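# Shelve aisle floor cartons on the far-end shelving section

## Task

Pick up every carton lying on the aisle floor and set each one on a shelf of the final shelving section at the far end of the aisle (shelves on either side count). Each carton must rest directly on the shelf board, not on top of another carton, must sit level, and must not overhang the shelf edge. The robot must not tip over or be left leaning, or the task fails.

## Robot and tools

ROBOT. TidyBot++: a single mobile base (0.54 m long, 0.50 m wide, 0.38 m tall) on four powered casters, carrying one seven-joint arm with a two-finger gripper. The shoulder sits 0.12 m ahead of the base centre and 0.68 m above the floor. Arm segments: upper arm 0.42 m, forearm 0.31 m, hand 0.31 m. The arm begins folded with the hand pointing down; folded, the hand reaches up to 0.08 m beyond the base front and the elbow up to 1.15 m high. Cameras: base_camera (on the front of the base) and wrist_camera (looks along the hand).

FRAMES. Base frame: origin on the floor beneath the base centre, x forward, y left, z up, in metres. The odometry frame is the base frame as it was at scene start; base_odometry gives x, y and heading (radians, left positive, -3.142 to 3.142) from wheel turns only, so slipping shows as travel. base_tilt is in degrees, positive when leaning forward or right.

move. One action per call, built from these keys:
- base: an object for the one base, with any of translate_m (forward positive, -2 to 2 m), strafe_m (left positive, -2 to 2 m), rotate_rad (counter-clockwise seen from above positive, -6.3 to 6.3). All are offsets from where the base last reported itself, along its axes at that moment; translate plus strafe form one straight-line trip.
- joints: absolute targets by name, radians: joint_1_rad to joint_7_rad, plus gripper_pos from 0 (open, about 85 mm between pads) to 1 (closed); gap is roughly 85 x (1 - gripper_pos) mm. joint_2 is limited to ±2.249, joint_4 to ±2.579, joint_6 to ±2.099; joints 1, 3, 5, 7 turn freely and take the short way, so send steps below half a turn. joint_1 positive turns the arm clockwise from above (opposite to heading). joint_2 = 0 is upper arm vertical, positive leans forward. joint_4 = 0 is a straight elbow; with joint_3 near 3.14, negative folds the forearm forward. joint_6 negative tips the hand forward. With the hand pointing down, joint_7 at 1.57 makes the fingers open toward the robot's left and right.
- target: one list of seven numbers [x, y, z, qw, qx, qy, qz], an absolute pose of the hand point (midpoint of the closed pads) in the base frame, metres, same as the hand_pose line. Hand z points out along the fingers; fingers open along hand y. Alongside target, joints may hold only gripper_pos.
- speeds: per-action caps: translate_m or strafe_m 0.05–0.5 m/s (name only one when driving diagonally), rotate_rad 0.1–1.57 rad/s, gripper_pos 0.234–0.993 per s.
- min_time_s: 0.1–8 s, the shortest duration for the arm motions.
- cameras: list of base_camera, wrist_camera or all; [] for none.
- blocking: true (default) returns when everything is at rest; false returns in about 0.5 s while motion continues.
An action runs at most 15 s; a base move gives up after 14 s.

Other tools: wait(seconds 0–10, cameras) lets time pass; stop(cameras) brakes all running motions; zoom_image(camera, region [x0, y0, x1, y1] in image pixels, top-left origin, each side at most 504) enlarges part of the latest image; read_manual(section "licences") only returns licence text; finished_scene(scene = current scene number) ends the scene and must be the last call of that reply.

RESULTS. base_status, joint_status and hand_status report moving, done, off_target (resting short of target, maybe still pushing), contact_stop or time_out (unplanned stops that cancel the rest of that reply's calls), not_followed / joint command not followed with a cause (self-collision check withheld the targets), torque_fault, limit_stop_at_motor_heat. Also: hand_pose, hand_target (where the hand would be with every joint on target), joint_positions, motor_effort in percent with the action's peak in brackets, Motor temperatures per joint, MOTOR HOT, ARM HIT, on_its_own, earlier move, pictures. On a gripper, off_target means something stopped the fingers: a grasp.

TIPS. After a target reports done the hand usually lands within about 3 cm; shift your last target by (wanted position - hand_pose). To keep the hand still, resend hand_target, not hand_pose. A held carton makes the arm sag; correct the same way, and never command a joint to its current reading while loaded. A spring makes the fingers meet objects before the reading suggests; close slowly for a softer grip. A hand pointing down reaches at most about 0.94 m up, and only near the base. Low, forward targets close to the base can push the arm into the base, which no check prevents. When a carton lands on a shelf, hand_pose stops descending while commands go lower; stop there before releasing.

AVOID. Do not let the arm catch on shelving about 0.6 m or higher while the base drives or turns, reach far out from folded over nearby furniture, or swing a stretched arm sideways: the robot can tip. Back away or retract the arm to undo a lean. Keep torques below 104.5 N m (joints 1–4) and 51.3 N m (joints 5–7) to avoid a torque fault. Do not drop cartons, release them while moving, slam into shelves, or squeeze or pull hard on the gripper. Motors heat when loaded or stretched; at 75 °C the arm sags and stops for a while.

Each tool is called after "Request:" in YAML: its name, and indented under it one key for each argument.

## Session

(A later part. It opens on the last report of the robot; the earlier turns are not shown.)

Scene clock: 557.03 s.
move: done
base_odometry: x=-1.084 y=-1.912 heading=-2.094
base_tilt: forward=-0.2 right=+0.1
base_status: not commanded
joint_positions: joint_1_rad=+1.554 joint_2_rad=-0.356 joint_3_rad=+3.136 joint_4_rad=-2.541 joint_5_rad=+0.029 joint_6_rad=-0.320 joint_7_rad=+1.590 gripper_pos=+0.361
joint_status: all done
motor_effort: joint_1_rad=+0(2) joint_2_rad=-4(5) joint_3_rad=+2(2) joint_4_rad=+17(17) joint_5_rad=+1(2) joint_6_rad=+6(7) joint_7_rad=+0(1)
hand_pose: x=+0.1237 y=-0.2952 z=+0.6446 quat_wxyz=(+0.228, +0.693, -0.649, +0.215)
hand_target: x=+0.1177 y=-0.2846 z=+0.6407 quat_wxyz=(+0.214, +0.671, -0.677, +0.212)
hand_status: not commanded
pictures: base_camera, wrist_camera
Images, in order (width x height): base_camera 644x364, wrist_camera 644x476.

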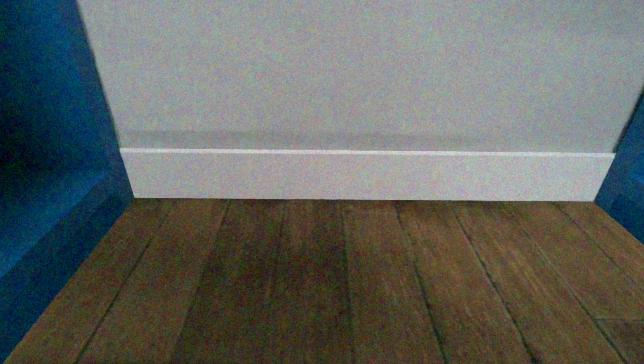

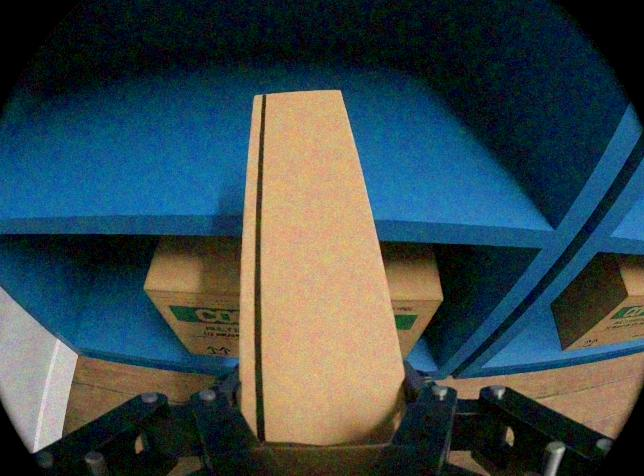

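Request:
move:
  joints: {"joint_2_rad": 0.31, "joint_4_rad": -1.875, "joint_6_rad": -0.4}
  min_time_s: 4
  cameras: ["all"]

Scene clock: 589.27 s.
move: done
base_odometry: x=-1.084 y=-1.912 heading=-2.094
base_tilt: forward=-0.2 right=+0.1
base_status: not commanded
joint_positions: joint_1_rad=+1.554 joint_2_rad=+0.283 joint_3_rad=+3.136 joint_4_rad=-1.903 joint_5_rad=+0.029 joint_6_rad=-0.357 joint_7_rad=+1.590 gripper_pos=+0.361
joint_status: all done
motor_effort: joint_1_rad=+0(1) joint_2_rad=-25(26) joint_3_rad=+1(2) joint_4_rad=+17(18) joint_5_rad=+2(2) joint_6_rad=+6(8) joint_7_rad=-1(1)
hand_pose: x=+0.1290 y=-0.5495 z=+0.6471 quat_wxyz=(+0.214, +0.697, -0.654, +0.203)
hand_target: x=+0.1153 y=-0.5497 z=+0.6371 quat_wxyz=(+0.195, +0.677, -0.683, +0.193)
hand_status: not commanded
pictures: base_camera, wrist_camera
Images, in order (width x height): base_camera 644x364, wrist_camera 644x476.

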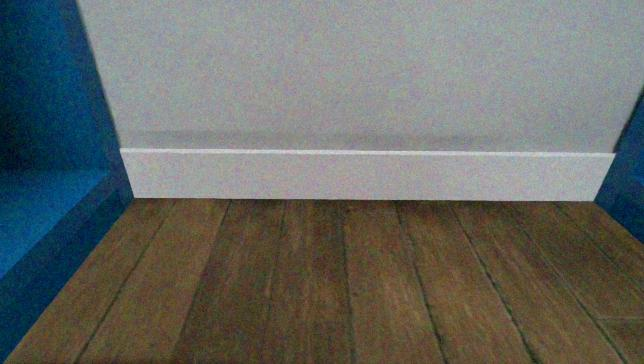

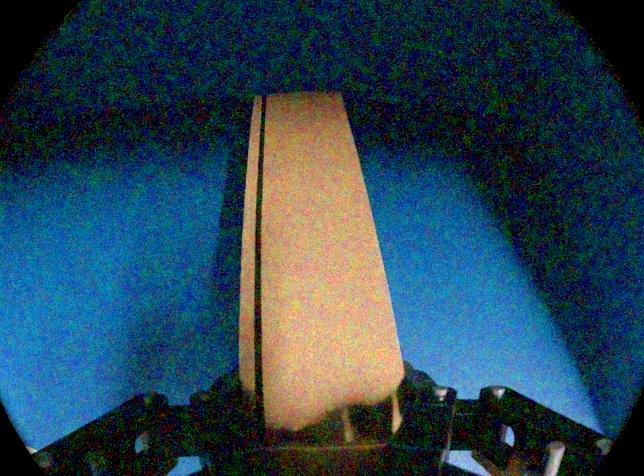

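Request:
move:
  joints: {"joint_2_rad": 0.35, "joint_4_rad": -1.95, "joint_6_rad": -0.24}
  min_time_s: 2
  cameras: ["wrist_camera"]

Scene clock: 603.57 s.
move: done
base_odometry: x=-1.084 y=-1.912 heading=-2.094
base_tilt: forward=-0.2 right=+0.1
base_status: not commanded
joint_positions: joint_1_rad=+1.554 joint_2_rad=+0.318 joint_3_rad=+3.136 joint_4_rad=-1.939 joint_5_rad=+0.029 joint_6_rad=-0.297 joint_7_rad=+1.590 gripper_pos=+0.361
joint_status: all done
motor_effort: joint_1_rad=-1(1) joint_2_rad=-25(26) joint_3_rad=+0(2) joint_4_rad=+16(18) joint_5_rad=+1(2) joint_6_rad=+6(7) joint_7_rad=+0(1)
hand_pose: x=+0.1295 y=-0.5474 z=+0.6235 quat_wxyz=(+0.210, +0.698, -0.654, +0.200)
hand_target: x=+0.1152 y=-0.5549 z=+0.6110 quat_wxyz=(+0.210, +0.672, -0.678, +0.209)
hand_status: not commanded
Images, in order (width x height): wrist_camera 644x476.

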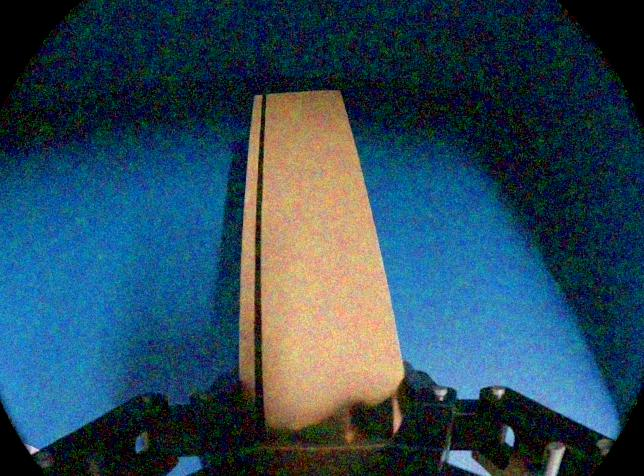

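Request:
move:
  joints: {"joint_2_rad": 0.382, "joint_4_rad": -1.983, "joint_6_rad": -0.15}
  min_time_s: 2
  cameras: ["wrist_camera"]

Scene clock: 611.07 s.
move: done
base_odometry: x=-1.084 y=-1.912 heading=-2.094
base_tilt: forward=-0.2 right=+0.1
base_status: not commanded
joint_positions: joint_1_rad=+1.554 joint_2_rad=+0.349 joint_3_rad=+3.136 joint_4_rad=-1.971 joint_5_rad=+0.029 joint_6_rad=-0.207 joint_7_rad=+1.590 gripper_pos=+0.361
joint_status: all done
motor_effort: joint_1_rad=+0(1) joint_2_rad=-26(27) joint_3_rad=+1(1) joint_4_rad=+16(17) joint_5_rad=+1(2) joint_6_rad=+6(8) joint_7_rad=-1(1)
hand_pose: x=+0.1304 y=-0.5532 z=+0.6086 quat_wxyz=(+0.218, +0.696, -0.651, +0.209)
hand_target: x=+0.1152 y=-0.5597 z=+0.5959 quat_wxyz=(+0.219, +0.670, -0.676, +0.217)
hand_status: not commanded
Images, in order (width x height): wrist_camera 644x476.

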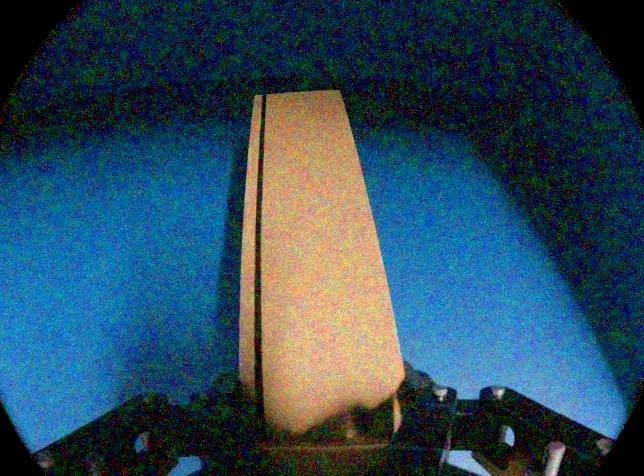

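Request:
move:
  joints: {"joint_2_rad": 0.4, "joint_4_rad": -2.002, "joint_6_rad": -0.112}
  min_time_s: 2
  cameras: ["wrist_camera"]

Scene clock: 618.50 s.
move: done
base_odometry: x=-1.084 y=-1.912 heading=-2.094
base_tilt: forward=-0.2 right=+0.1
base_status: not commanded
joint_positions: joint_1_rad=+1.554 joint_2_rad=+0.367 joint_3_rad=+3.136 joint_4_rad=-1.990 joint_5_rad=+0.029 joint_6_rad=-0.169 joint_7_rad=+1.590 gripper_pos=+0.361
joint_status: all done
motor_effort: joint_1_rad=+0(1) joint_2_rad=-26(27) joint_3_rad=+1(2) joint_4_rad=+15(16) joint_5_rad=+1(2) joint_6_rad=+6(7) joint_7_rad=-1(1)
hand_pose: x=+0.1307 y=-0.5526 z=+0.5981 quat_wxyz=(+0.218, +0.696, -0.651, +0.210)
hand_target: x=+0.1152 y=-0.5585 z=+0.5852 quat_wxyz=(+0.219, +0.669, -0.676, +0.217)
hand_status: not commanded
Images, in order (width x height): wrist_camera 644x476.

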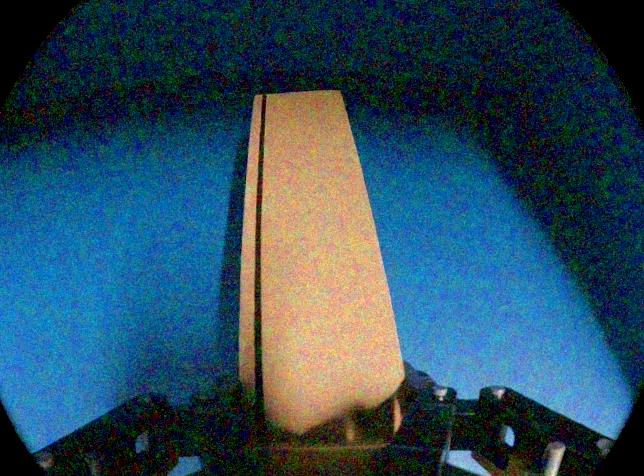

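Request:
move:
  joints: {"joint_2_rad": 0.418, "joint_4_rad": -2.021, "joint_6_rad": -0.074}
  min_time_s: 2
  cameras: ["wrist_camera"]

Request:
move:
  joints: {"joint_2_rad": 0.43, "joint_4_rad": -2.034, "joint_6_rad": -0.049}
  min_time_s: 2
  cameras: ["wrist_camera"]

Scene clock: 626.80 s.
move: done
base_odometry: x=-1.084 y=-1.912 heading=-2.094
base_tilt: forward=-0.2 right=+0.1
base_status: not commanded
joint_positions: joint_1_rad=+1.554 joint_2_rad=+0.385 joint_3_rad=+3.136 joint_4_rad=-2.009 joint_5_rad=+0.029 joint_6_rad=-0.131 joint_7_rad=+1.590 gripper_pos=+0.361
joint_status: all done
motor_effort: joint_1_rad=+0(1) joint_2_rad=-26(27) joint_3_rad=+1(2) joint_4_rad=+15(16) joint_5_rad=+1(2) joint_6_rad=+6(8) joint_7_rad=+0(1)
hand_pose: x=+0.1310 y=-0.5515 z=+0.5875 quat_wxyz=(+0.218, +0.696, -0.651, +0.211)
hand_target: x=+0.1152 y=-0.5570 z=+0.5747 quat_wxyz=(+0.220, +0.669, -0.676, +0.218)
hand_status: not commanded
Images, in order (width x height): wrist_camera 644x476.

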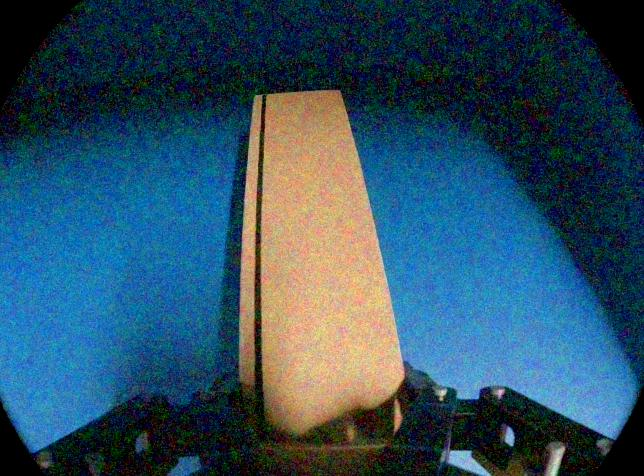

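Scene clock: 629.10 s.
move: done
base_odometry: x=-1.084 y=-1.912 heading=-2.094
base_tilt: forward=-0.2 right=+0.1
base_status: not commanded
joint_positions: joint_1_rad=+1.554 joint_2_rad=+0.396 joint_3_rad=+3.136 joint_4_rad=-2.022 joint_5_rad=+0.029 joint_6_rad=-0.106 joint_7_rad=+1.590 gripper_pos=+0.361
joint_status: all done
motor_effort: joint_1_rad=+0(1) joint_2_rad=-26(27) joint_3_rad=+1(1) joint_4_rad=+15(16) joint_5_rad=+1(2) joint_6_rad=+5(8) joint_7_rad=+0(1)
hand_pose: x=+0.1312 y=-0.5505 z=+0.5805 quat_wxyz=(+0.218, +0.696, -0.651, +0.212)
hand_target: x=+0.1152 y=-0.5555 z=+0.5676 quat_wxyz=(+0.220, +0.669, -0.676, +0.218)
hand_status: not commanded
Images, in order (width x height): wrist_camera 644x476.

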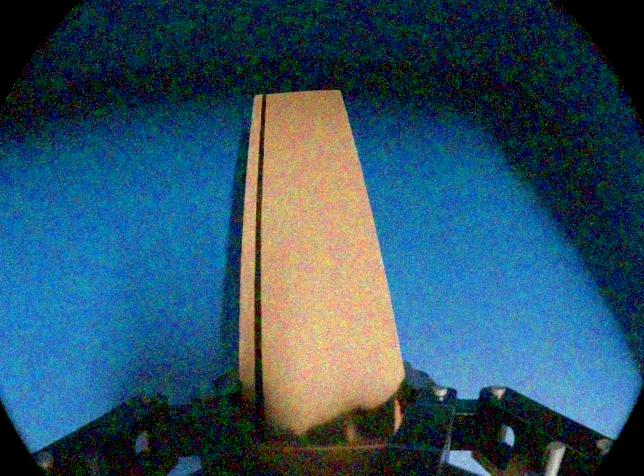

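Request:
move:
  joints: {"joint_2_rad": 0.442, "joint_4_rad": -2.047, "joint_6_rad": -0.024}
  min_time_s: 1.5

Request:
move:
  joints: {"joint_2_rad": 0.454, "joint_4_rad": -2.06, "joint_6_rad": 0.001}
  min_time_s: 1.5
  cameras: ["wrist_camera"]

Request:
move:
  joints: {"joint_2_rad": 0.466, "joint_4_rad": -2.073, "joint_6_rad": 0.026}
  min_time_s: 1.5
  cameras: ["wrist_camera"]

Scene clock: 636.30 s.
move: done
base_odometry: x=-1.084 y=-1.912 heading=-2.094
base_tilt: forward=-0.2 right=+0.1
base_status: not commanded
joint_positions: joint_1_rad=+1.554 joint_2_rad=+0.408 joint_3_rad=+3.136 joint_4_rad=-2.034 joint_5_rad=+0.029 joint_6_rad=-0.080 joint_7_rad=+1.590 gripper_pos=+0.361
joint_status: all done
motor_effort: joint_1_rad=+0(1) joint_2_rad=-25(27) joint_3_rad=+1(2) joint_4_rad=+14(16) joint_5_rad=+1(2) joint_6_rad=+6(8) joint_7_rad=-1(1)
hand_pose: x=+0.1315 y=-0.5496 z=+0.5740 quat_wxyz=(+0.218, +0.696, -0.650, +0.212)
hand_target: x=+0.1153 y=-0.5539 z=+0.5606 quat_wxyz=(+0.220, +0.669, -0.676, +0.218)
hand_status: not commanded
pictures: none

Scene clock: 638.10 s.
move: done
base_odometry: x=-1.084 y=-1.912 heading=-2.094
base_tilt: forward=-0.2 right=+0.1
base_status: not commanded
joint_positions: joint_1_rad=+1.554 joint_2_rad=+0.410 joint_3_rad=+3.136 joint_4_rad=-2.044 joint_5_rad=+0.029 joint_6_rad=-0.054 joint_7_rad=+1.590 gripper_pos=+0.361
joint_status: all done
motor_effort: joint_1_rad=+0(1) joint_2_rad=-24(27) joint_3_rad=+1(2) joint_4_rad=+13(14) joint_5_rad=+2(2) joint_6_rad=+6(7) joint_7_rad=+0(1)
hand_pose: x=+0.1317 y=-0.5514 z=+0.5739 quat_wxyz=(+0.223, +0.694, -0.649, +0.217)
hand_target: x=+0.1153 y=-0.5522 z=+0.5537 quat_wxyz=(+0.220, +0.669, -0.676, +0.218)
hand_status: not commanded
Images, in order (width x height): wrist_camera 644x476.

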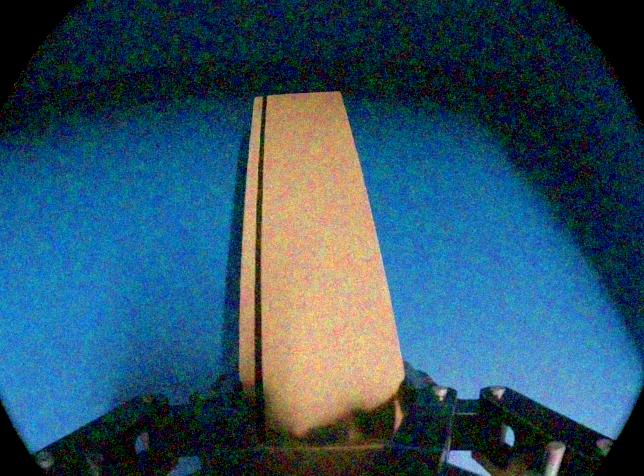

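Scene clock: 639.90 s.
move: done
base_odometry: x=-1.084 y=-1.912 heading=-2.094
base_tilt: forward=-0.2 right=+0.1
base_status: not commanded
joint_positions: joint_1_rad=+1.555 joint_2_rad=+0.412 joint_3_rad=+3.136 joint_4_rad=-2.054 joint_5_rad=+0.029 joint_6_rad=-0.027 joint_7_rad=+1.590 gripper_pos=+0.361
joint_status: all done
motor_effort: joint_1_rad=+0(1) joint_2_rad=-23(25) joint_3_rad=+1(2) joint_4_rad=+13(14) joint_5_rad=+1(2) joint_6_rad=+7(8) joint_7_rad=+0(1)
hand_pose: x=+0.1319 y=-0.5528 z=+0.5739 quat_wxyz=(+0.228, +0.693, -0.647, +0.223)
hand_target: x=+0.1153 y=-0.5503 z=+0.5469 quat_wxyz=(+0.220, +0.669, -0.676, +0.218)
hand_status: not commanded
Images, in order (width x height): wrist_camera 644x476.

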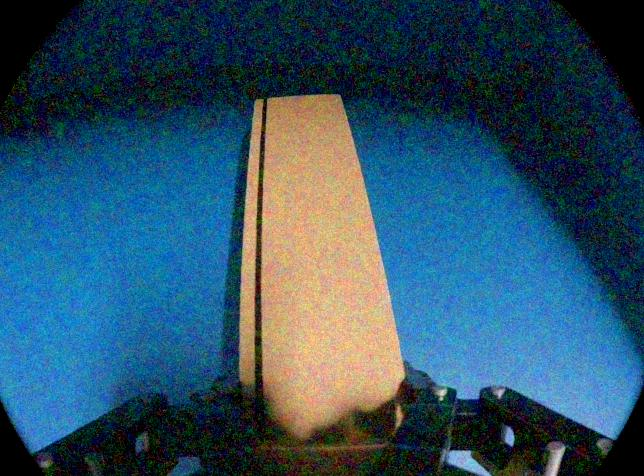

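Request:
move:
  joints: {"gripper_pos": 0.2}
  speeds: {"gripper_pos": 0.234}
  cameras: ["wrist_camera"]

Request:
move:
  joints: {"gripper_pos": 0.0}
  speeds: {"gripper_pos": 0.3}
  cameras: ["wrist_camera"]

Scene clock: 647.33 s.
move: done
base_odometry: x=-1.084 y=-1.912 heading=-2.094
base_tilt: forward=-0.2 right=+0.1
base_status: not commanded
joint_positions: joint_1_rad=+1.555 joint_2_rad=+0.433 joint_3_rad=+3.136 joint_4_rad=-2.061 joint_5_rad=+0.029 joint_6_rad=-0.019 joint_7_rad=+1.590 gripper_pos=+0.201
joint_status: all done
motor_effort: joint_1_rad=+0(1) joint_2_rad=-25(27) joint_3_rad=+1(1) joint_4_rad=+13(13) joint_5_rad=+1(2) joint_6_rad=+5(7) joint_7_rad=+0(1)
hand_pose: x=+0.1316 y=-0.5491 z=+0.5615 quat_wxyz=(+0.221, +0.695, -0.649, +0.216)
hand_target: x=+0.1153 y=-0.5503 z=+0.5469 quat_wxyz=(+0.220, +0.669, -0.676, +0.218)
hand_status: not commanded
Images, in order (width x height): wrist_camera 644x476.

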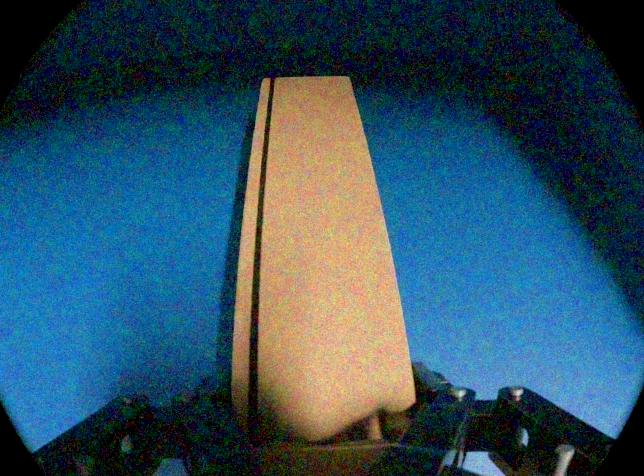

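Scene clock: 648.60 s.
move: done
base_odometry: x=-1.084 y=-1.912 heading=-2.094
base_tilt: forward=-0.2 right=+0.1
base_status: not commanded
joint_positions: joint_1_rad=+1.555 joint_2_rad=+0.433 joint_3_rad=+3.136 joint_4_rad=-2.061 joint_5_rad=+0.029 joint_6_rad=-0.019 joint_7_rad=+1.590 gripper_pos=+0.002
joint_status: all done
motor_effort: joint_1_rad=+0(1) joint_2_rad=-26(27) joint_3_rad=+1(1) joint_4_rad=+13(13) joint_5_rad=+1(2) joint_6_rad=+6(7) joint_7_rad=+0(1)
hand_pose: x=+0.1316 y=-0.5491 z=+0.5615 quat_wxyz=(+0.221, +0.695, -0.649, +0.216)
hand_target: x=+0.1153 y=-0.5503 z=+0.5469 quat_wxyz=(+0.220, +0.669, -0.676, +0.218)
hand_status: not commanded
Images, in order (width x height): wrist_camera 644x476.

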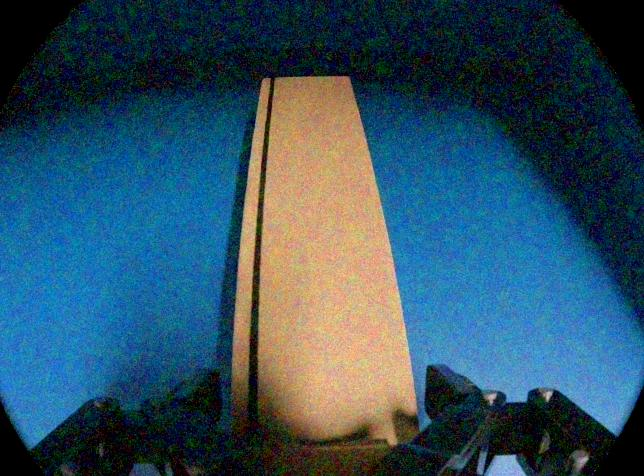

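Request:
move:
  joints: {"joint_2_rad": 0.28, "joint_4_rad": -1.89, "joint_6_rad": -0.36}
  min_time_s: 2.5
  cameras: ["wrist_camera"]

Request:
move:
  joints: {"joint_2_rad": -0.372, "joint_4_rad": -2.545, "joint_6_rad": -0.358}
  min_time_s: 3
  cameras: ["wrist_camera"]

Scene clock: 662.53 s.
move: done
base_odometry: x=-1.084 y=-1.912 heading=-2.094
base_tilt: forward=-0.2 right=+0.1
base_status: not commanded
joint_positions: joint_1_rad=+1.555 joint_2_rad=+0.326 joint_3_rad=+3.136 joint_4_rad=-1.916 joint_5_rad=+0.029 joint_6_rad=-0.313 joint_7_rad=+1.590 gripper_pos=+0.002
joint_status: all done
motor_effort: joint_1_rad=+0(1) joint_2_rad=-25(28) joint_3_rad=+1(2) joint_4_rad=+15(16) joint_5_rad=+1(2) joint_6_rad=+6(7) joint_7_rad=+0(1)
hand_pose: x=+0.1290 y=-0.5529 z=+0.6257 quat_wxyz=(+0.209, +0.698, -0.655, +0.199)
hand_target: x=+0.1152 y=-0.5546 z=+0.6540 quat_wxyz=(+0.214, +0.671, -0.677, +0.212)
hand_status: not commanded
Images, in order (width x height): wrist_camera 644x476.

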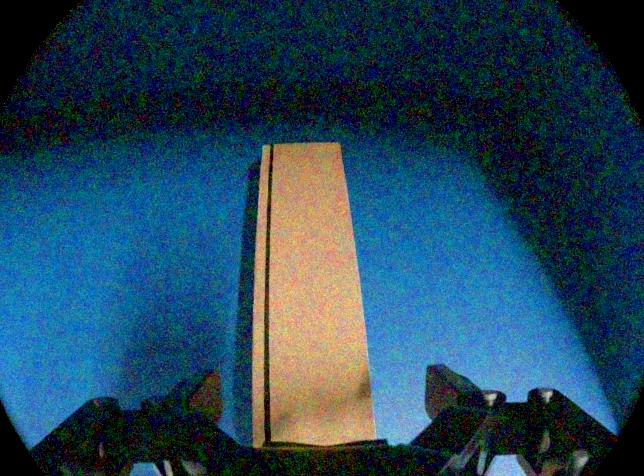

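Scene clock: 665.83 s.
move: done
base_odometry: x=-1.084 y=-1.912 heading=-2.094
base_tilt: forward=-0.2 right=+0.1
base_status: not commanded
joint_positions: joint_1_rad=+1.555 joint_2_rad=-0.349 joint_3_rad=+3.136 joint_4_rad=-2.536 joint_5_rad=+0.029 joint_6_rad=-0.316 joint_7_rad=+1.590 gripper_pos=+0.002
joint_status: all done
motor_effort: joint_1_rad=+0(1) joint_2_rad=-4(27) joint_3_rad=+2(2) joint_4_rad=+16(18) joint_5_rad=+1(2) joint_6_rad=+6(7) joint_7_rad=+0(1)
hand_pose: x=+0.1236 y=-0.2980 z=+0.6453 quat_wxyz=(+0.228, +0.693, -0.649, +0.215)
hand_target: x=+0.1177 y=-0.2846 z=+0.6407 quat_wxyz=(+0.214, +0.671, -0.677, +0.212)
hand_status: not commanded
Images, in order (width x height): wrist_camera 644x476.

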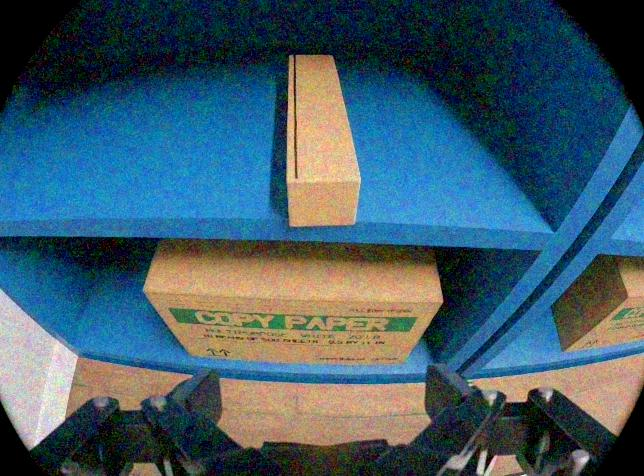

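Request:
zoom_image:
  camera: "wrist_camera"
  region: [220, 140, 440, 300]

Scaled by 2.291.

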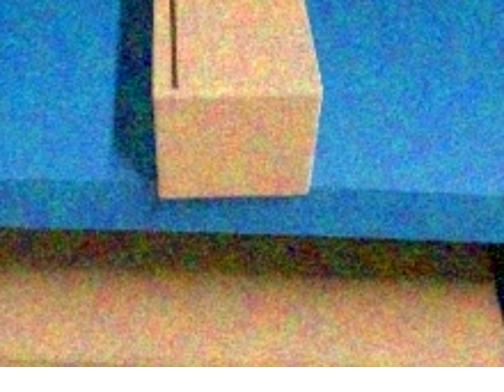

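Request:
move:
  joints: {"joint_2_rad": 0.252, "joint_4_rad": -2.275, "joint_6_rad": 0.045, "gripper_pos": 0.97}
  speeds: {"gripper_pos": 0.4}
  min_time_s: 3
  cameras: ["wrist_camera"]

Scene clock: 688.37 s.
move: done
base_odometry: x=-1.084 y=-1.912 heading=-2.094
base_tilt: forward=-0.2 right=+0.1
base_status: not commanded
joint_positions: joint_1_rad=+1.555 joint_2_rad=+0.226 joint_3_rad=+3.136 joint_4_rad=-2.299 joint_5_rad=+0.029 joint_6_rad=-0.010 joint_7_rad=+1.590 gripper_pos=+0.970
joint_status: all done
motor_effort: joint_1_rad=+0(1) joint_2_rad=-18(20) joint_3_rad=+1(2) joint_4_rad=+13(17) joint_5_rad=+1(2) joint_6_rad=+6(7) joint_7_rad=+0(1)
hand_pose: x=+0.1298 y=-0.4536 z=+0.5798 quat_wxyz=(+0.214, +0.697, -0.651, +0.209)
hand_target: x=+0.1160 y=-0.4770 z=+0.5865 quat_wxyz=(+0.230, +0.666, -0.672, +0.228)
hand_status: not commanded
Images, in order (width x height): wrist_camera 644x476.

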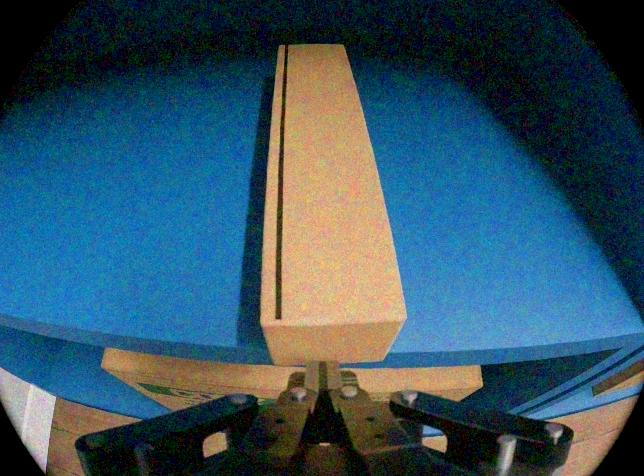

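Request:
move:
  joints: {"joint_2_rad": 0.371, "joint_4_rad": -2.07, "joint_6_rad": -0.137}
  min_time_s: 4
  cameras: ["wrist_camera"]

Scene clock: 700.97 s.
move: done
base_odometry: x=-1.084 y=-1.912 heading=-2.094
base_tilt: forward=-0.2 right=+0.1
base_status: not commanded
joint_positions: joint_1_rad=+1.555 joint_2_rad=+0.336 joint_3_rad=+3.136 joint_4_rad=-2.097 joint_5_rad=+0.029 joint_6_rad=-0.091 joint_7_rad=+1.590 gripper_pos=+0.970
joint_status: all done
motor_effort: joint_1_rad=+0(1) joint_2_rad=-23(24) joint_3_rad=+1(2) joint_4_rad=+14(15) joint_5_rad=+1(2) joint_6_rad=+6(8) joint_7_rad=+0(1)
hand_pose: x=+0.1305 y=-0.5237 z=+0.5867 quat_wxyz=(+0.218, +0.696, -0.651, +0.212)
hand_target: x=+0.1156 y=-0.5215 z=+0.5705 quat_wxyz=(+0.198, +0.676, -0.682, +0.196)
hand_status: not commanded
Images, in order (width x height): wrist_camera 644x476.

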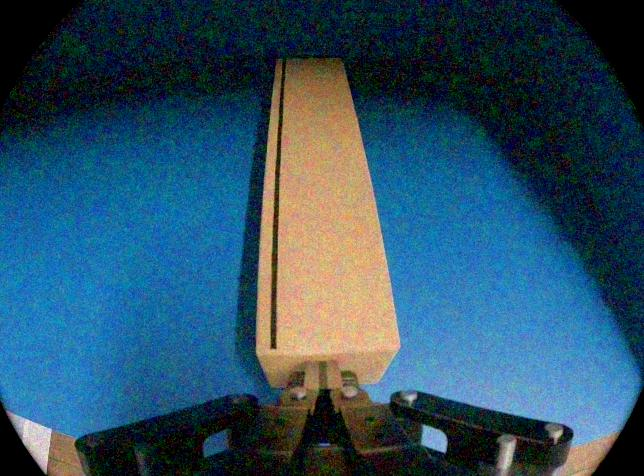

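Request:
move:
  joints: {"joint_2_rad": 0.2, "joint_4_rad": -2.3, "joint_6_rad": -0.03}
  min_time_s: 2

Request:
move:
  joints: {"joint_2_rad": -0.372, "joint_4_rad": -2.545, "joint_6_rad": -0.358, "gripper_pos": 0.0}
  min_time_s: 2.5
  cameras: ["wrist_camera"]

Request:
zoom_image:
  camera: "wrist_camera"
  region: [220, 140, 440, 300]

Scene clock: 715.60 s.
move: done
base_odometry: x=-1.084 y=-1.912 heading=-2.094
base_tilt: forward=-0.2 right=+0.1
base_status: not commanded
joint_positions: joint_1_rad=+1.555 joint_2_rad=+0.242 joint_3_rad=+3.136 joint_4_rad=-2.289 joint_5_rad=+0.029 joint_6_rad=-0.081 joint_7_rad=+1.590 gripper_pos=+0.970
joint_status: all done
motor_effort: joint_1_rad=+0(1) joint_2_rad=-19(25) joint_3_rad=+1(2) joint_4_rad=+12(14) joint_5_rad=+1(2) joint_6_rad=+5(7) joint_7_rad=+0(1)
hand_pose: x=+0.1288 y=-0.4383 z=+0.5643 quat_wxyz=(+0.188, +0.705, -0.659, +0.182)
hand_target: x=+0.1162 y=-0.4505 z=+0.5875 quat_wxyz=(+0.214, +0.671, -0.677, +0.212)
hand_status: not commanded
pictures: none

Scene clock: 718.40 s.
move: done
base_odometry: x=-1.084 y=-1.912 heading=-2.094
base_tilt: forward=-0.2 right=+0.0
base_status: not commanded
joint_positions: joint_1_rad=+1.555 joint_2_rad=-0.349 joint_3_rad=+3.136 joint_4_rad=-2.534 joint_5_rad=+0.029 joint_6_rad=-0.311 joint_7_rad=+1.590 gripper_pos=+0.001
joint_status: all done
motor_effort: joint_1_rad=+0(1) joint_2_rad=-4(20) joint_3_rad=+1(2) joint_4_rad=+16(17) joint_5_rad=+1(2) joint_6_rad=+6(8) joint_7_rad=+0(1)
hand_pose: x=+0.1237 y=-0.3004 z=+0.6476 quat_wxyz=(+0.231, +0.692, -0.648, +0.218)
hand_target: x=+0.1177 y=-0.2846 z=+0.6407 quat_wxyz=(+0.214, +0.671, -0.677, +0.212)
hand_status: not commanded
Images, in order (width x height): wrist_camera 644x476.

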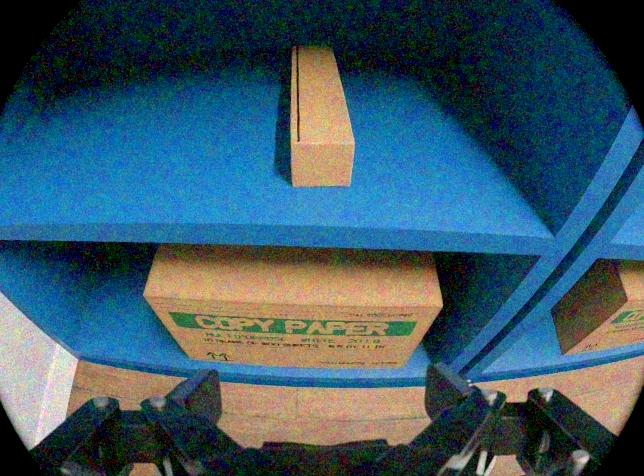

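Scaled by 2.291.

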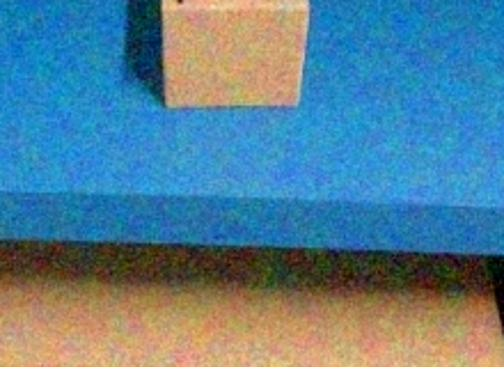

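Request:
move:
  base: {"translate_m": -2.0, "strafe_m": -0.06}
  joints: {"joint_1_rad": 0.0, "joint_6_rad": 0.3}
  min_time_s: 2
  cameras: ["all"]

Scene clock: 761.60 s.
move: done
base_odometry: x=-0.136 y=-0.149 heading=-2.094
base_tilt: forward=-0.2 right=+0.1
base_status: done
joint_positions: joint_1_rad=+0.026 joint_2_rad=-0.357 joint_3_rad=+3.136 joint_4_rad=-2.537 joint_5_rad=+0.029 joint_6_rad=+0.242 joint_7_rad=+1.590 gripper_pos=+0.001
joint_status: all done
motor_effort: joint_1_rad=+0(1) joint_2_rad=-6(7) joint_3_rad=+1(3) joint_4_rad=+18(19) joint_5_rad=+0(2) joint_6_rad=+8(10) joint_7_rad=+0(1)
hand_pose: x=+0.5203 y=-0.0049 z=+0.7844 quat_wxyz=(+0.017, +0.824, +0.013, +0.566)
hand_target: x=+0.5223 y=+0.0013 z=+0.8031 quat_wxyz=(+0.000, +0.805, +0.000, +0.593)
hand_status: not commanded
pictures: base_camera, wrist_camera
Images, in order (width x height): base_camera 644x364, wrist_camera 644x476.

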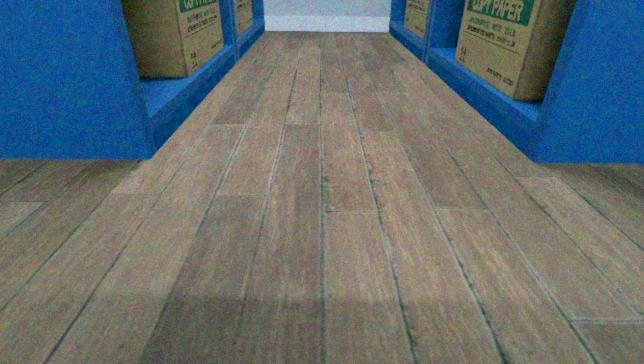

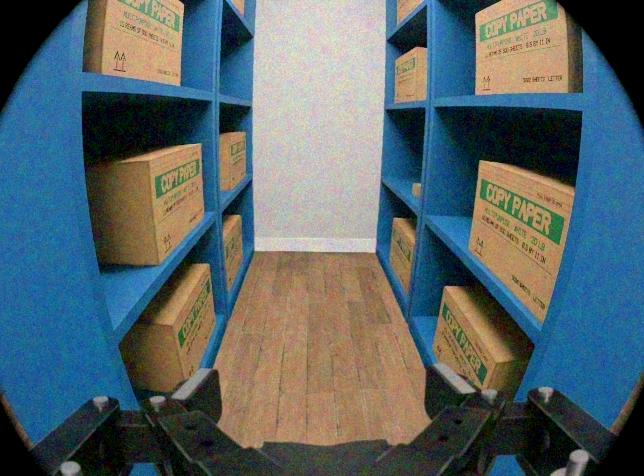

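Request:
move:
  base: {"translate_m": -0.134, "strafe_m": 0.074, "rotate_rad": -1.55}
  joints: {"joint_1_rad": 0.0, "joint_2_rad": 1.5, "joint_4_rad": -1.765, "joint_6_rad": 0.76}
  min_time_s: 3.5
  cameras: ["all"]

Scene clock: 770.80 s.
move: done
base_odometry: x=-0.005 y=-0.070 heading=+2.639
base_tilt: forward=-0.2 right=+0.1
base_status: done
joint_positions: joint_1_rad=+0.011 joint_2_rad=+1.469 joint_3_rad=+3.140 joint_4_rad=-1.780 joint_5_rad=+0.029 joint_6_rad=+0.706 joint_7_rad=+1.590 gripper_pos=+0.001
joint_status: all done
motor_effort: joint_1_rad=+0(3) joint_2_rad=-34(37) joint_3_rad=+1(4) joint_4_rad=+3(18) joint_5_rad=+1(2) joint_6_rad=+6(10) joint_7_rad=+0(1)
hand_pose: x=+0.6791 y=+0.0018 z=+0.1549 quat_wxyz=(-0.002, +0.955, +0.017, +0.295)
hand_target: x=+0.6851 y=+0.0013 z=+0.1493 quat_wxyz=(+0.000, +0.950, +0.000, +0.313)
hand_status: not commanded
pictures: base_camera, wrist_camera
Images, in order (width x height): base_camera 644x364, wrist_camera 644x476.

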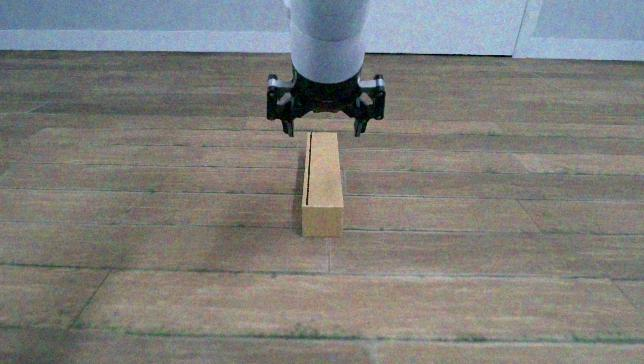

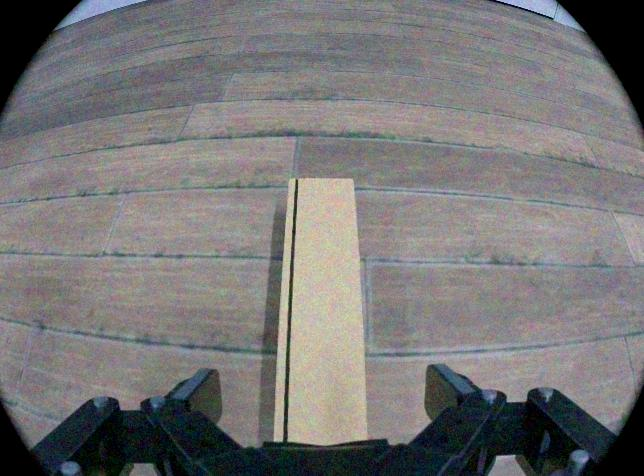

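Request:
move:
  joints: {"joint_2_rad": 1.79, "joint_4_rad": -1.458}
  min_time_s: 3
  cameras: ["wrist_camera"]

Request:
move:
  joints: {"gripper_pos": 0.34}
  speeds: {"gripper_pos": 0.234}

Request:
move:
  joints: {"gripper_pos": 0.352}
  speeds: {"gripper_pos": 0.234}

Request:
move:
  joints: {"gripper_pos": 0.363}
  speeds: {"gripper_pos": 0.234}
  cameras: ["wrist_camera"]

Scene clock: 779.87 s.
move: done
base_odometry: x=-0.005 y=-0.070 heading=+2.639
base_tilt: forward=-0.1 right=+0.1
base_status: not commanded
joint_positions: joint_1_rad=+0.011 joint_2_rad=+1.753 joint_3_rad=+3.140 joint_4_rad=-1.473 joint_5_rad=+0.029 joint_6_rad=+0.707 joint_7_rad=+1.590 gripper_pos=+0.001
joint_status: all done
motor_effort: joint_1_rad=+0(1) joint_2_rad=-34(36) joint_3_rad=+0(1) joint_4_rad=+3(5) joint_5_rad=+1(2) joint_6_rad=+6(7) joint_7_rad=+0(1)
hand_pose: x=+0.6881 y=+0.0017 z=+0.0398 quat_wxyz=(-0.002, +0.952, +0.017, +0.307)
hand_target: x=+0.6856 y=+0.0013 z=+0.0306 quat_wxyz=(+0.000, +0.947, +0.000, +0.321)
hand_status: not commanded
Images, in order (width x height): wrist_camera 644x476.

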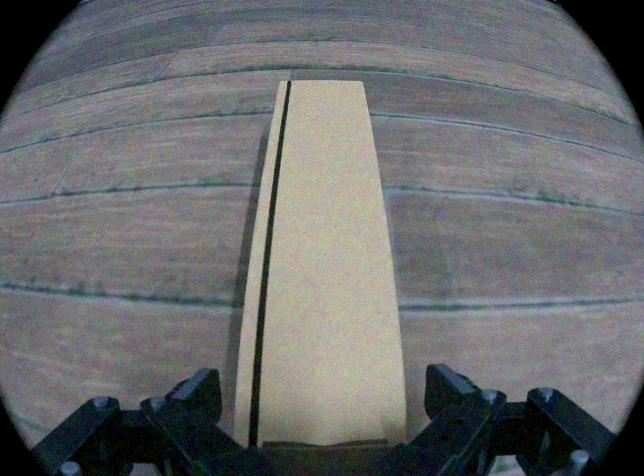

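Scene clock: 782.17 s.
move: done
base_odometry: x=-0.005 y=-0.070 heading=+2.639
base_tilt: forward=-0.2 right=+0.1
base_status: not commanded
joint_positions: joint_1_rad=+0.011 joint_2_rad=+1.753 joint_3_rad=+3.140 joint_4_rad=-1.473 joint_5_rad=+0.029 joint_6_rad=+0.708 joint_7_rad=+1.590 gripper_pos=+0.337
joint_status: all done
motor_effort: joint_1_rad=+0(1) joint_2_rad=-35(35) joint_3_rad=+0(1) joint_4_rad=+3(4) joint_5_rad=+1(2) joint_6_rad=+6(7) joint_7_rad=+0(1)
hand_pose: x=+0.6884 y=+0.0017 z=+0.0400 quat_wxyz=(-0.002, +0.951, +0.017, +0.307)
hand_target: x=+0.6856 y=+0.0013 z=+0.0306 quat_wxyz=(+0.000, +0.947, +0.000, +0.321)
hand_status: not commanded
pictures: none

Scene clock: 783.13 s.
move: done
base_odometry: x=-0.005 y=-0.070 heading=+2.639
base_tilt: forward=-0.2 right=+0.1
base_status: not commanded
joint_positions: joint_1_rad=+0.011 joint_2_rad=+1.753 joint_3_rad=+3.140 joint_4_rad=-1.473 joint_5_rad=+0.029 joint_6_rad=+0.709 joint_7_rad=+1.590 gripper_pos=+0.349
joint_status: all done
motor_effort: joint_1_rad=+0(1) joint_2_rad=-33(34) joint_3_rad=+1(1) joint_4_rad=+3(4) joint_5_rad=+1(2) joint_6_rad=+6(6) joint_7_rad=+0(1)
hand_pose: x=+0.6887 y=+0.0017 z=+0.0401 quat_wxyz=(-0.002, +0.951, +0.017, +0.308)
hand_target: x=+0.6856 y=+0.0013 z=+0.0306 quat_wxyz=(+0.000, +0.947, +0.000, +0.321)
hand_status: not commanded
pictures: none

Scene clock: 784.10 s.
move: done
base_odometry: x=-0.005 y=-0.070 heading=+2.639
base_tilt: forward=-0.2 right=+0.1
base_status: not commanded
joint_positions: joint_1_rad=+0.011 joint_2_rad=+1.753 joint_3_rad=+3.140 joint_4_rad=-1.473 joint_5_rad=+0.029 joint_6_rad=+0.710 joint_7_rad=+1.590 gripper_pos=+0.360
joint_status: all done
motor_effort: joint_1_rad=+0(1) joint_2_rad=-32(34) joint_3_rad=+0(1) joint_4_rad=+3(4) joint_5_rad=+1(2) joint_6_rad=+5(7) joint_7_rad=-1(1)
hand_pose: x=+0.6889 y=+0.0017 z=+0.0403 quat_wxyz=(-0.002, +0.951, +0.017, +0.308)
hand_target: x=+0.6856 y=+0.0013 z=+0.0306 quat_wxyz=(+0.000, +0.947, +0.000, +0.321)
hand_status: not commanded
Images, in order (width x height): wrist_camera 644x476.

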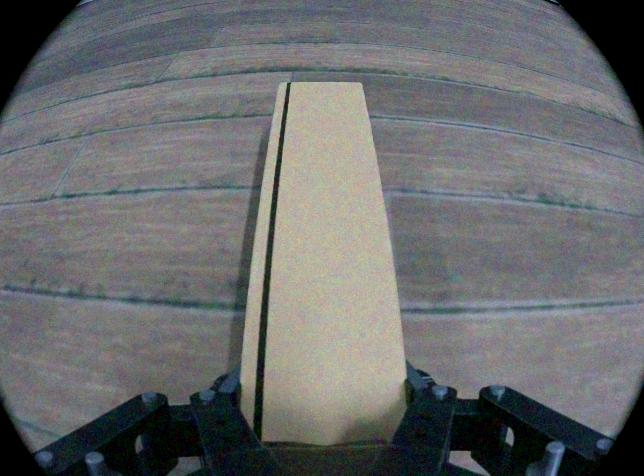

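Request:
move:
  base: {"rotate_rad": 1.55}
  speeds: {"rotate_rad": 0.6}
  joints: {"joint_1_rad": 0.0, "joint_2_rad": -0.372, "joint_4_rad": -2.545, "joint_6_rad": -0.358}
  min_time_s: 4.5
  cameras: ["all"]

Scene clock: 804.83 s.
move: done
base_odometry: x=-0.005 y=-0.070 heading=-2.094
base_tilt: forward=-0.2 right=+0.1
base_status: done
joint_positions: joint_1_rad=+0.004 joint_2_rad=-0.346 joint_3_rad=+3.143 joint_4_rad=-2.536 joint_5_rad=+0.025 joint_6_rad=-0.312 joint_7_rad=+1.590 gripper_pos=+0.360
joint_status: all done
motor_effort: joint_1_rad=-1(7) joint_2_rad=-4(39) joint_3_rad=+1(4) joint_4_rad=+17(18) joint_5_rad=+1(3) joint_6_rad=+6(8) joint_7_rad=-1(1)
hand_pose: x=+0.4179 y=-0.0027 z=+0.6453 quat_wxyz=(+0.011, +0.949, +0.016, +0.314)
hand_target: x=+0.4036 y=+0.0013 z=+0.6407 quat_wxyz=(+0.000, +0.954, +0.000, +0.301)
hand_status: not commanded
pictures: base_camera, wrist_camera
Images, in order (width x height): base_camera 644x364, wrist_camera 644x476.

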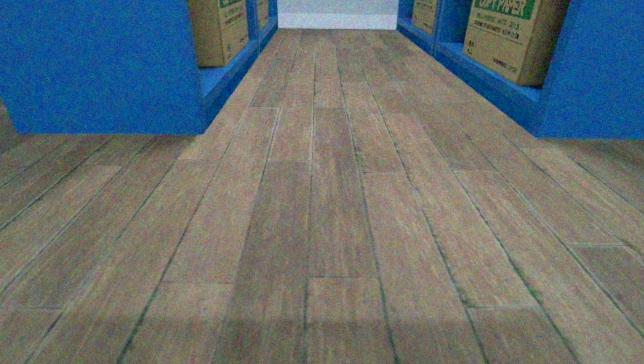

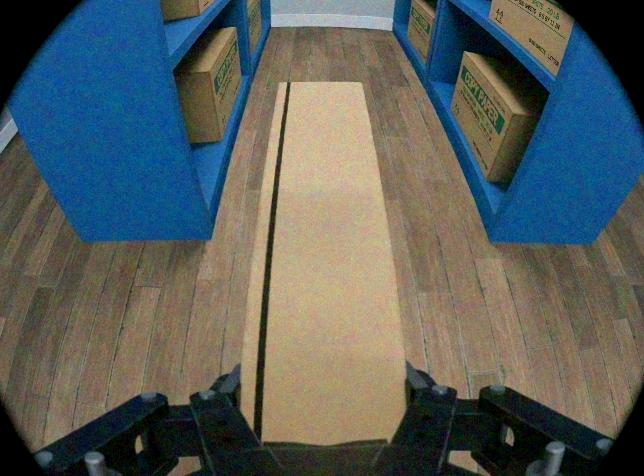

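Request:
move:
  base: {"translate_m": 1.1, "strafe_m": -0.08}
  speeds: {"translate_m": 0.4}
  cameras: ["base_camera"]

Request:
move:
  base: {"translate_m": 1.03, "strafe_m": 0.07}
  speeds: {"translate_m": 0.4}
  cameras: ["all"]

Scene clock: 812.03 s.
move: done
base_odometry: x=-0.624 y=-0.983 heading=-2.094
base_tilt: forward=-0.2 right=+0.1
base_status: done
joint_positions: joint_1_rad=+0.004 joint_2_rad=-0.353 joint_3_rad=+3.143 joint_4_rad=-2.540 joint_5_rad=+0.025 joint_6_rad=-0.319 joint_7_rad=+1.590 gripper_pos=+0.360
joint_status: not commanded
motor_effort: joint_1_rad=+0(1) joint_2_rad=-4(7) joint_3_rad=+1(2) joint_4_rad=+17(18) joint_5_rad=+2(2) joint_6_rad=+6(8) joint_7_rad=+0(1)
hand_pose: x=+0.4150 y=-0.0027 z=+0.6444 quat_wxyz=(+0.011, +0.950, +0.016, +0.312)
hand_target: x=+0.4036 y=+0.0013 z=+0.6407 quat_wxyz=(+0.000, +0.954, +0.000, +0.301)
hand_status: not commanded
Images, in order (width x height): base_camera 644x364.

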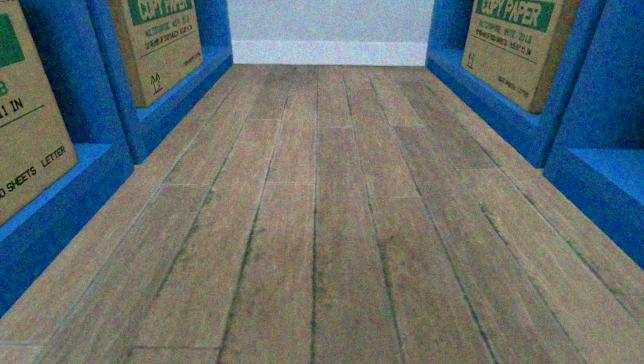

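Scene clock: 815.73 s.
move: done
base_odometry: x=-1.078 y=-1.910 heading=-2.094
base_tilt: forward=-0.2 right=+0.1
base_status: done
joint_positions: joint_1_rad=+0.004 joint_2_rad=-0.357 joint_3_rad=+3.143 joint_4_rad=-2.542 joint_5_rad=+0.025 joint_6_rad=-0.321 joint_7_rad=+1.590 gripper_pos=+0.360
joint_status: not commanded
motor_effort: joint_1_rad=+0(1) joint_2_rad=-4(7) joint_3_rad=+2(2) joint_4_rad=+17(18) joint_5_rad=+2(2) joint_6_rad=+7(8) joint_7_rad=+0(1)
hand_pose: x=+0.4137 y=-0.0027 z=+0.6443 quat_wxyz=(+0.011, +0.950, +0.016, +0.312)
hand_target: x=+0.4036 y=+0.0013 z=+0.6407 quat_wxyz=(+0.000, +0.954, +0.000, +0.301)
hand_status: not commanded
pictures: base_camera, wrist_camera
Images, in order (width x height): base_camera 644x364, wrist_camera 644x476.

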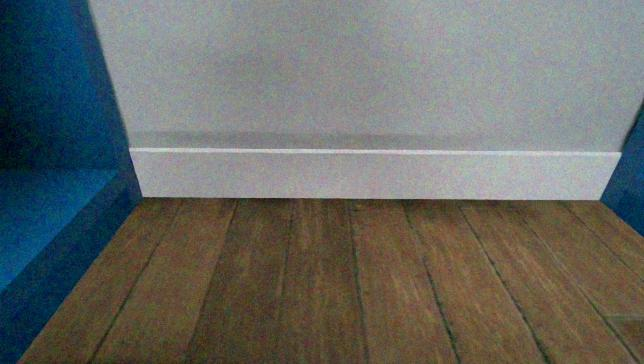

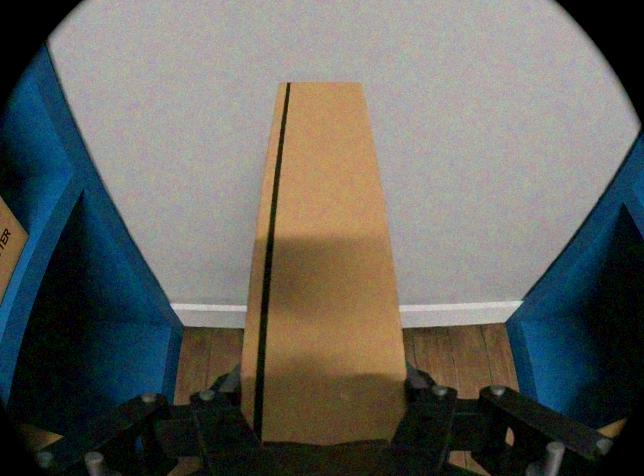

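Request:
move:
  joints: {"joint_1_rad": 1.58}
  min_time_s: 3.5
  cameras: ["wrist_camera"]

Request:
move:
  base: {"translate_m": 0.17}
  speeds: {"translate_m": 0.2}
  cameras: ["all"]

Scene clock: 825.60 s.
move: done
base_odometry: x=-1.078 y=-1.910 heading=-2.094
base_tilt: forward=-0.2 right=+0.1
base_status: not commanded
joint_positions: joint_1_rad=+1.554 joint_2_rad=-0.357 joint_3_rad=+3.143 joint_4_rad=-2.542 joint_5_rad=+0.025 joint_6_rad=-0.321 joint_7_rad=+1.590 gripper_pos=+0.360
joint_status: all done
motor_effort: joint_1_rad=+0(2) joint_2_rad=-3(5) joint_3_rad=+2(2) joint_4_rad=+17(17) joint_5_rad=+2(2) joint_6_rad=+7(8) joint_7_rad=+0(1)
hand_pose: x=+0.1225 y=-0.2947 z=+0.6443 quat_wxyz=(+0.226, +0.690, -0.653, +0.215)
hand_target: x=+0.1177 y=-0.2846 z=+0.6407 quat_wxyz=(+0.214, +0.671, -0.677, +0.212)
hand_status: not commanded
Images, in order (width x height): wrist_camera 644x476.

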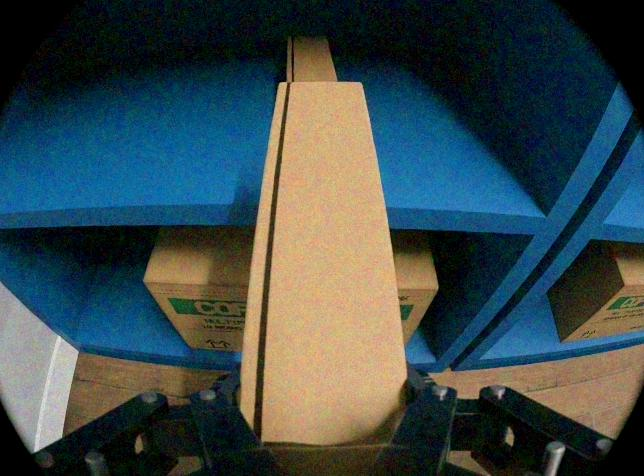

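Scene clock: 827.20 s.
move: done
base_odometry: x=-1.163 y=-2.058 heading=-2.094
base_tilt: forward=-0.2 right=+0.1
base_status: done
joint_positions: joint_1_rad=+1.555 joint_2_rad=-0.357 joint_3_rad=+3.143 joint_4_rad=-2.542 joint_5_rad=+0.025 joint_6_rad=-0.321 joint_7_rad=+1.590 gripper_pos=+0.360
joint_status: not commanded
motor_effort: joint_1_rad=+1(1) joint_2_rad=-4(5) joint_3_rad=+1(3) joint_4_rad=+17(17) joint_5_rad=+1(2) joint_6_rad=+7(7) joint_7_rad=-1(1)
hand_pose: x=+0.1222 y=-0.2947 z=+0.6443 quat_wxyz=(+0.226, +0.690, -0.653, +0.215)
hand_target: x=+0.1177 y=-0.2846 z=+0.6407 quat_wxyz=(+0.214, +0.671, -0.677, +0.212)
hand_status: not commanded
pictures: base_camera, wrist_camera
Images, in order (width x height): base_camera 644x364, wrist_camera 644x476.

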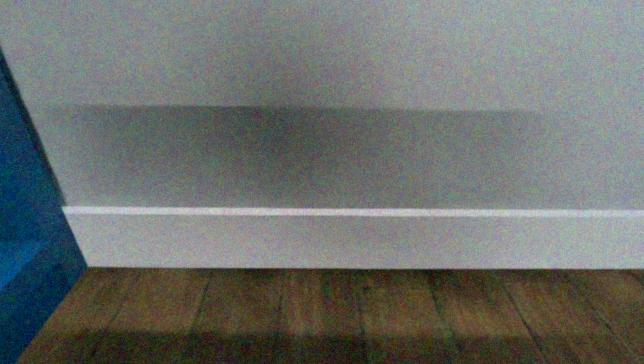

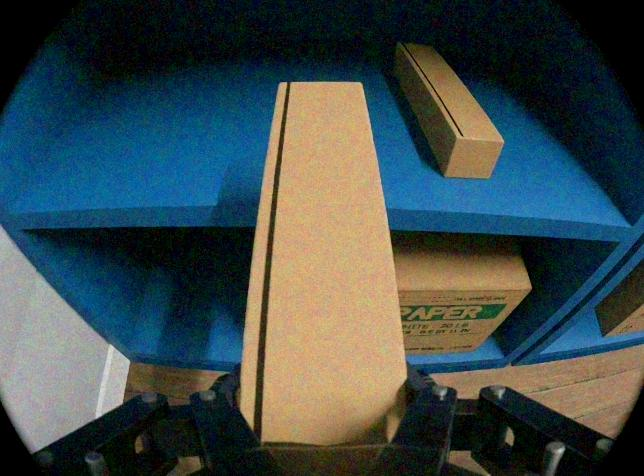

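Request:
move:
  joints: {"joint_2_rad": 0.506, "joint_4_rad": -1.759, "joint_6_rad": -0.21}
  min_time_s: 5
  cameras: ["wrist_camera"]

Scene clock: 850.17 s.
move: done
base_odometry: x=-1.163 y=-2.058 heading=-2.094
base_tilt: forward=-0.2 right=+0.1
base_status: not commanded
joint_positions: joint_1_rad=+1.555 joint_2_rad=+0.478 joint_3_rad=+3.143 joint_4_rad=-1.787 joint_5_rad=+0.025 joint_6_rad=-0.266 joint_7_rad=+1.590 gripper_pos=+0.360
joint_status: all done
motor_effort: joint_1_rad=+0(1) joint_2_rad=-30(31) joint_3_rad=+0(2) joint_4_rad=+16(18) joint_5_rad=+1(2) joint_6_rad=+6(8) joint_7_rad=+0(1)
hand_pose: x=+0.1273 y=-0.6134 z=+0.5993 quat_wxyz=(+0.218, +0.693, -0.655, +0.207)
hand_target: x=+0.1145 y=-0.6380 z=+0.6041 quat_wxyz=(+0.232, +0.665, -0.671, +0.230)
hand_status: not commanded
Images, in order (width x height): wrist_camera 644x476.

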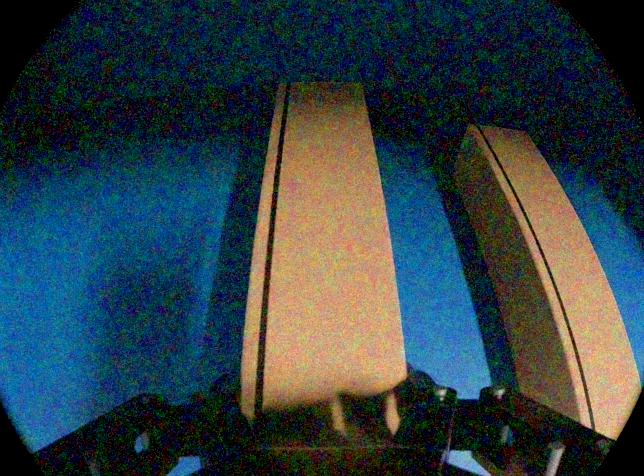

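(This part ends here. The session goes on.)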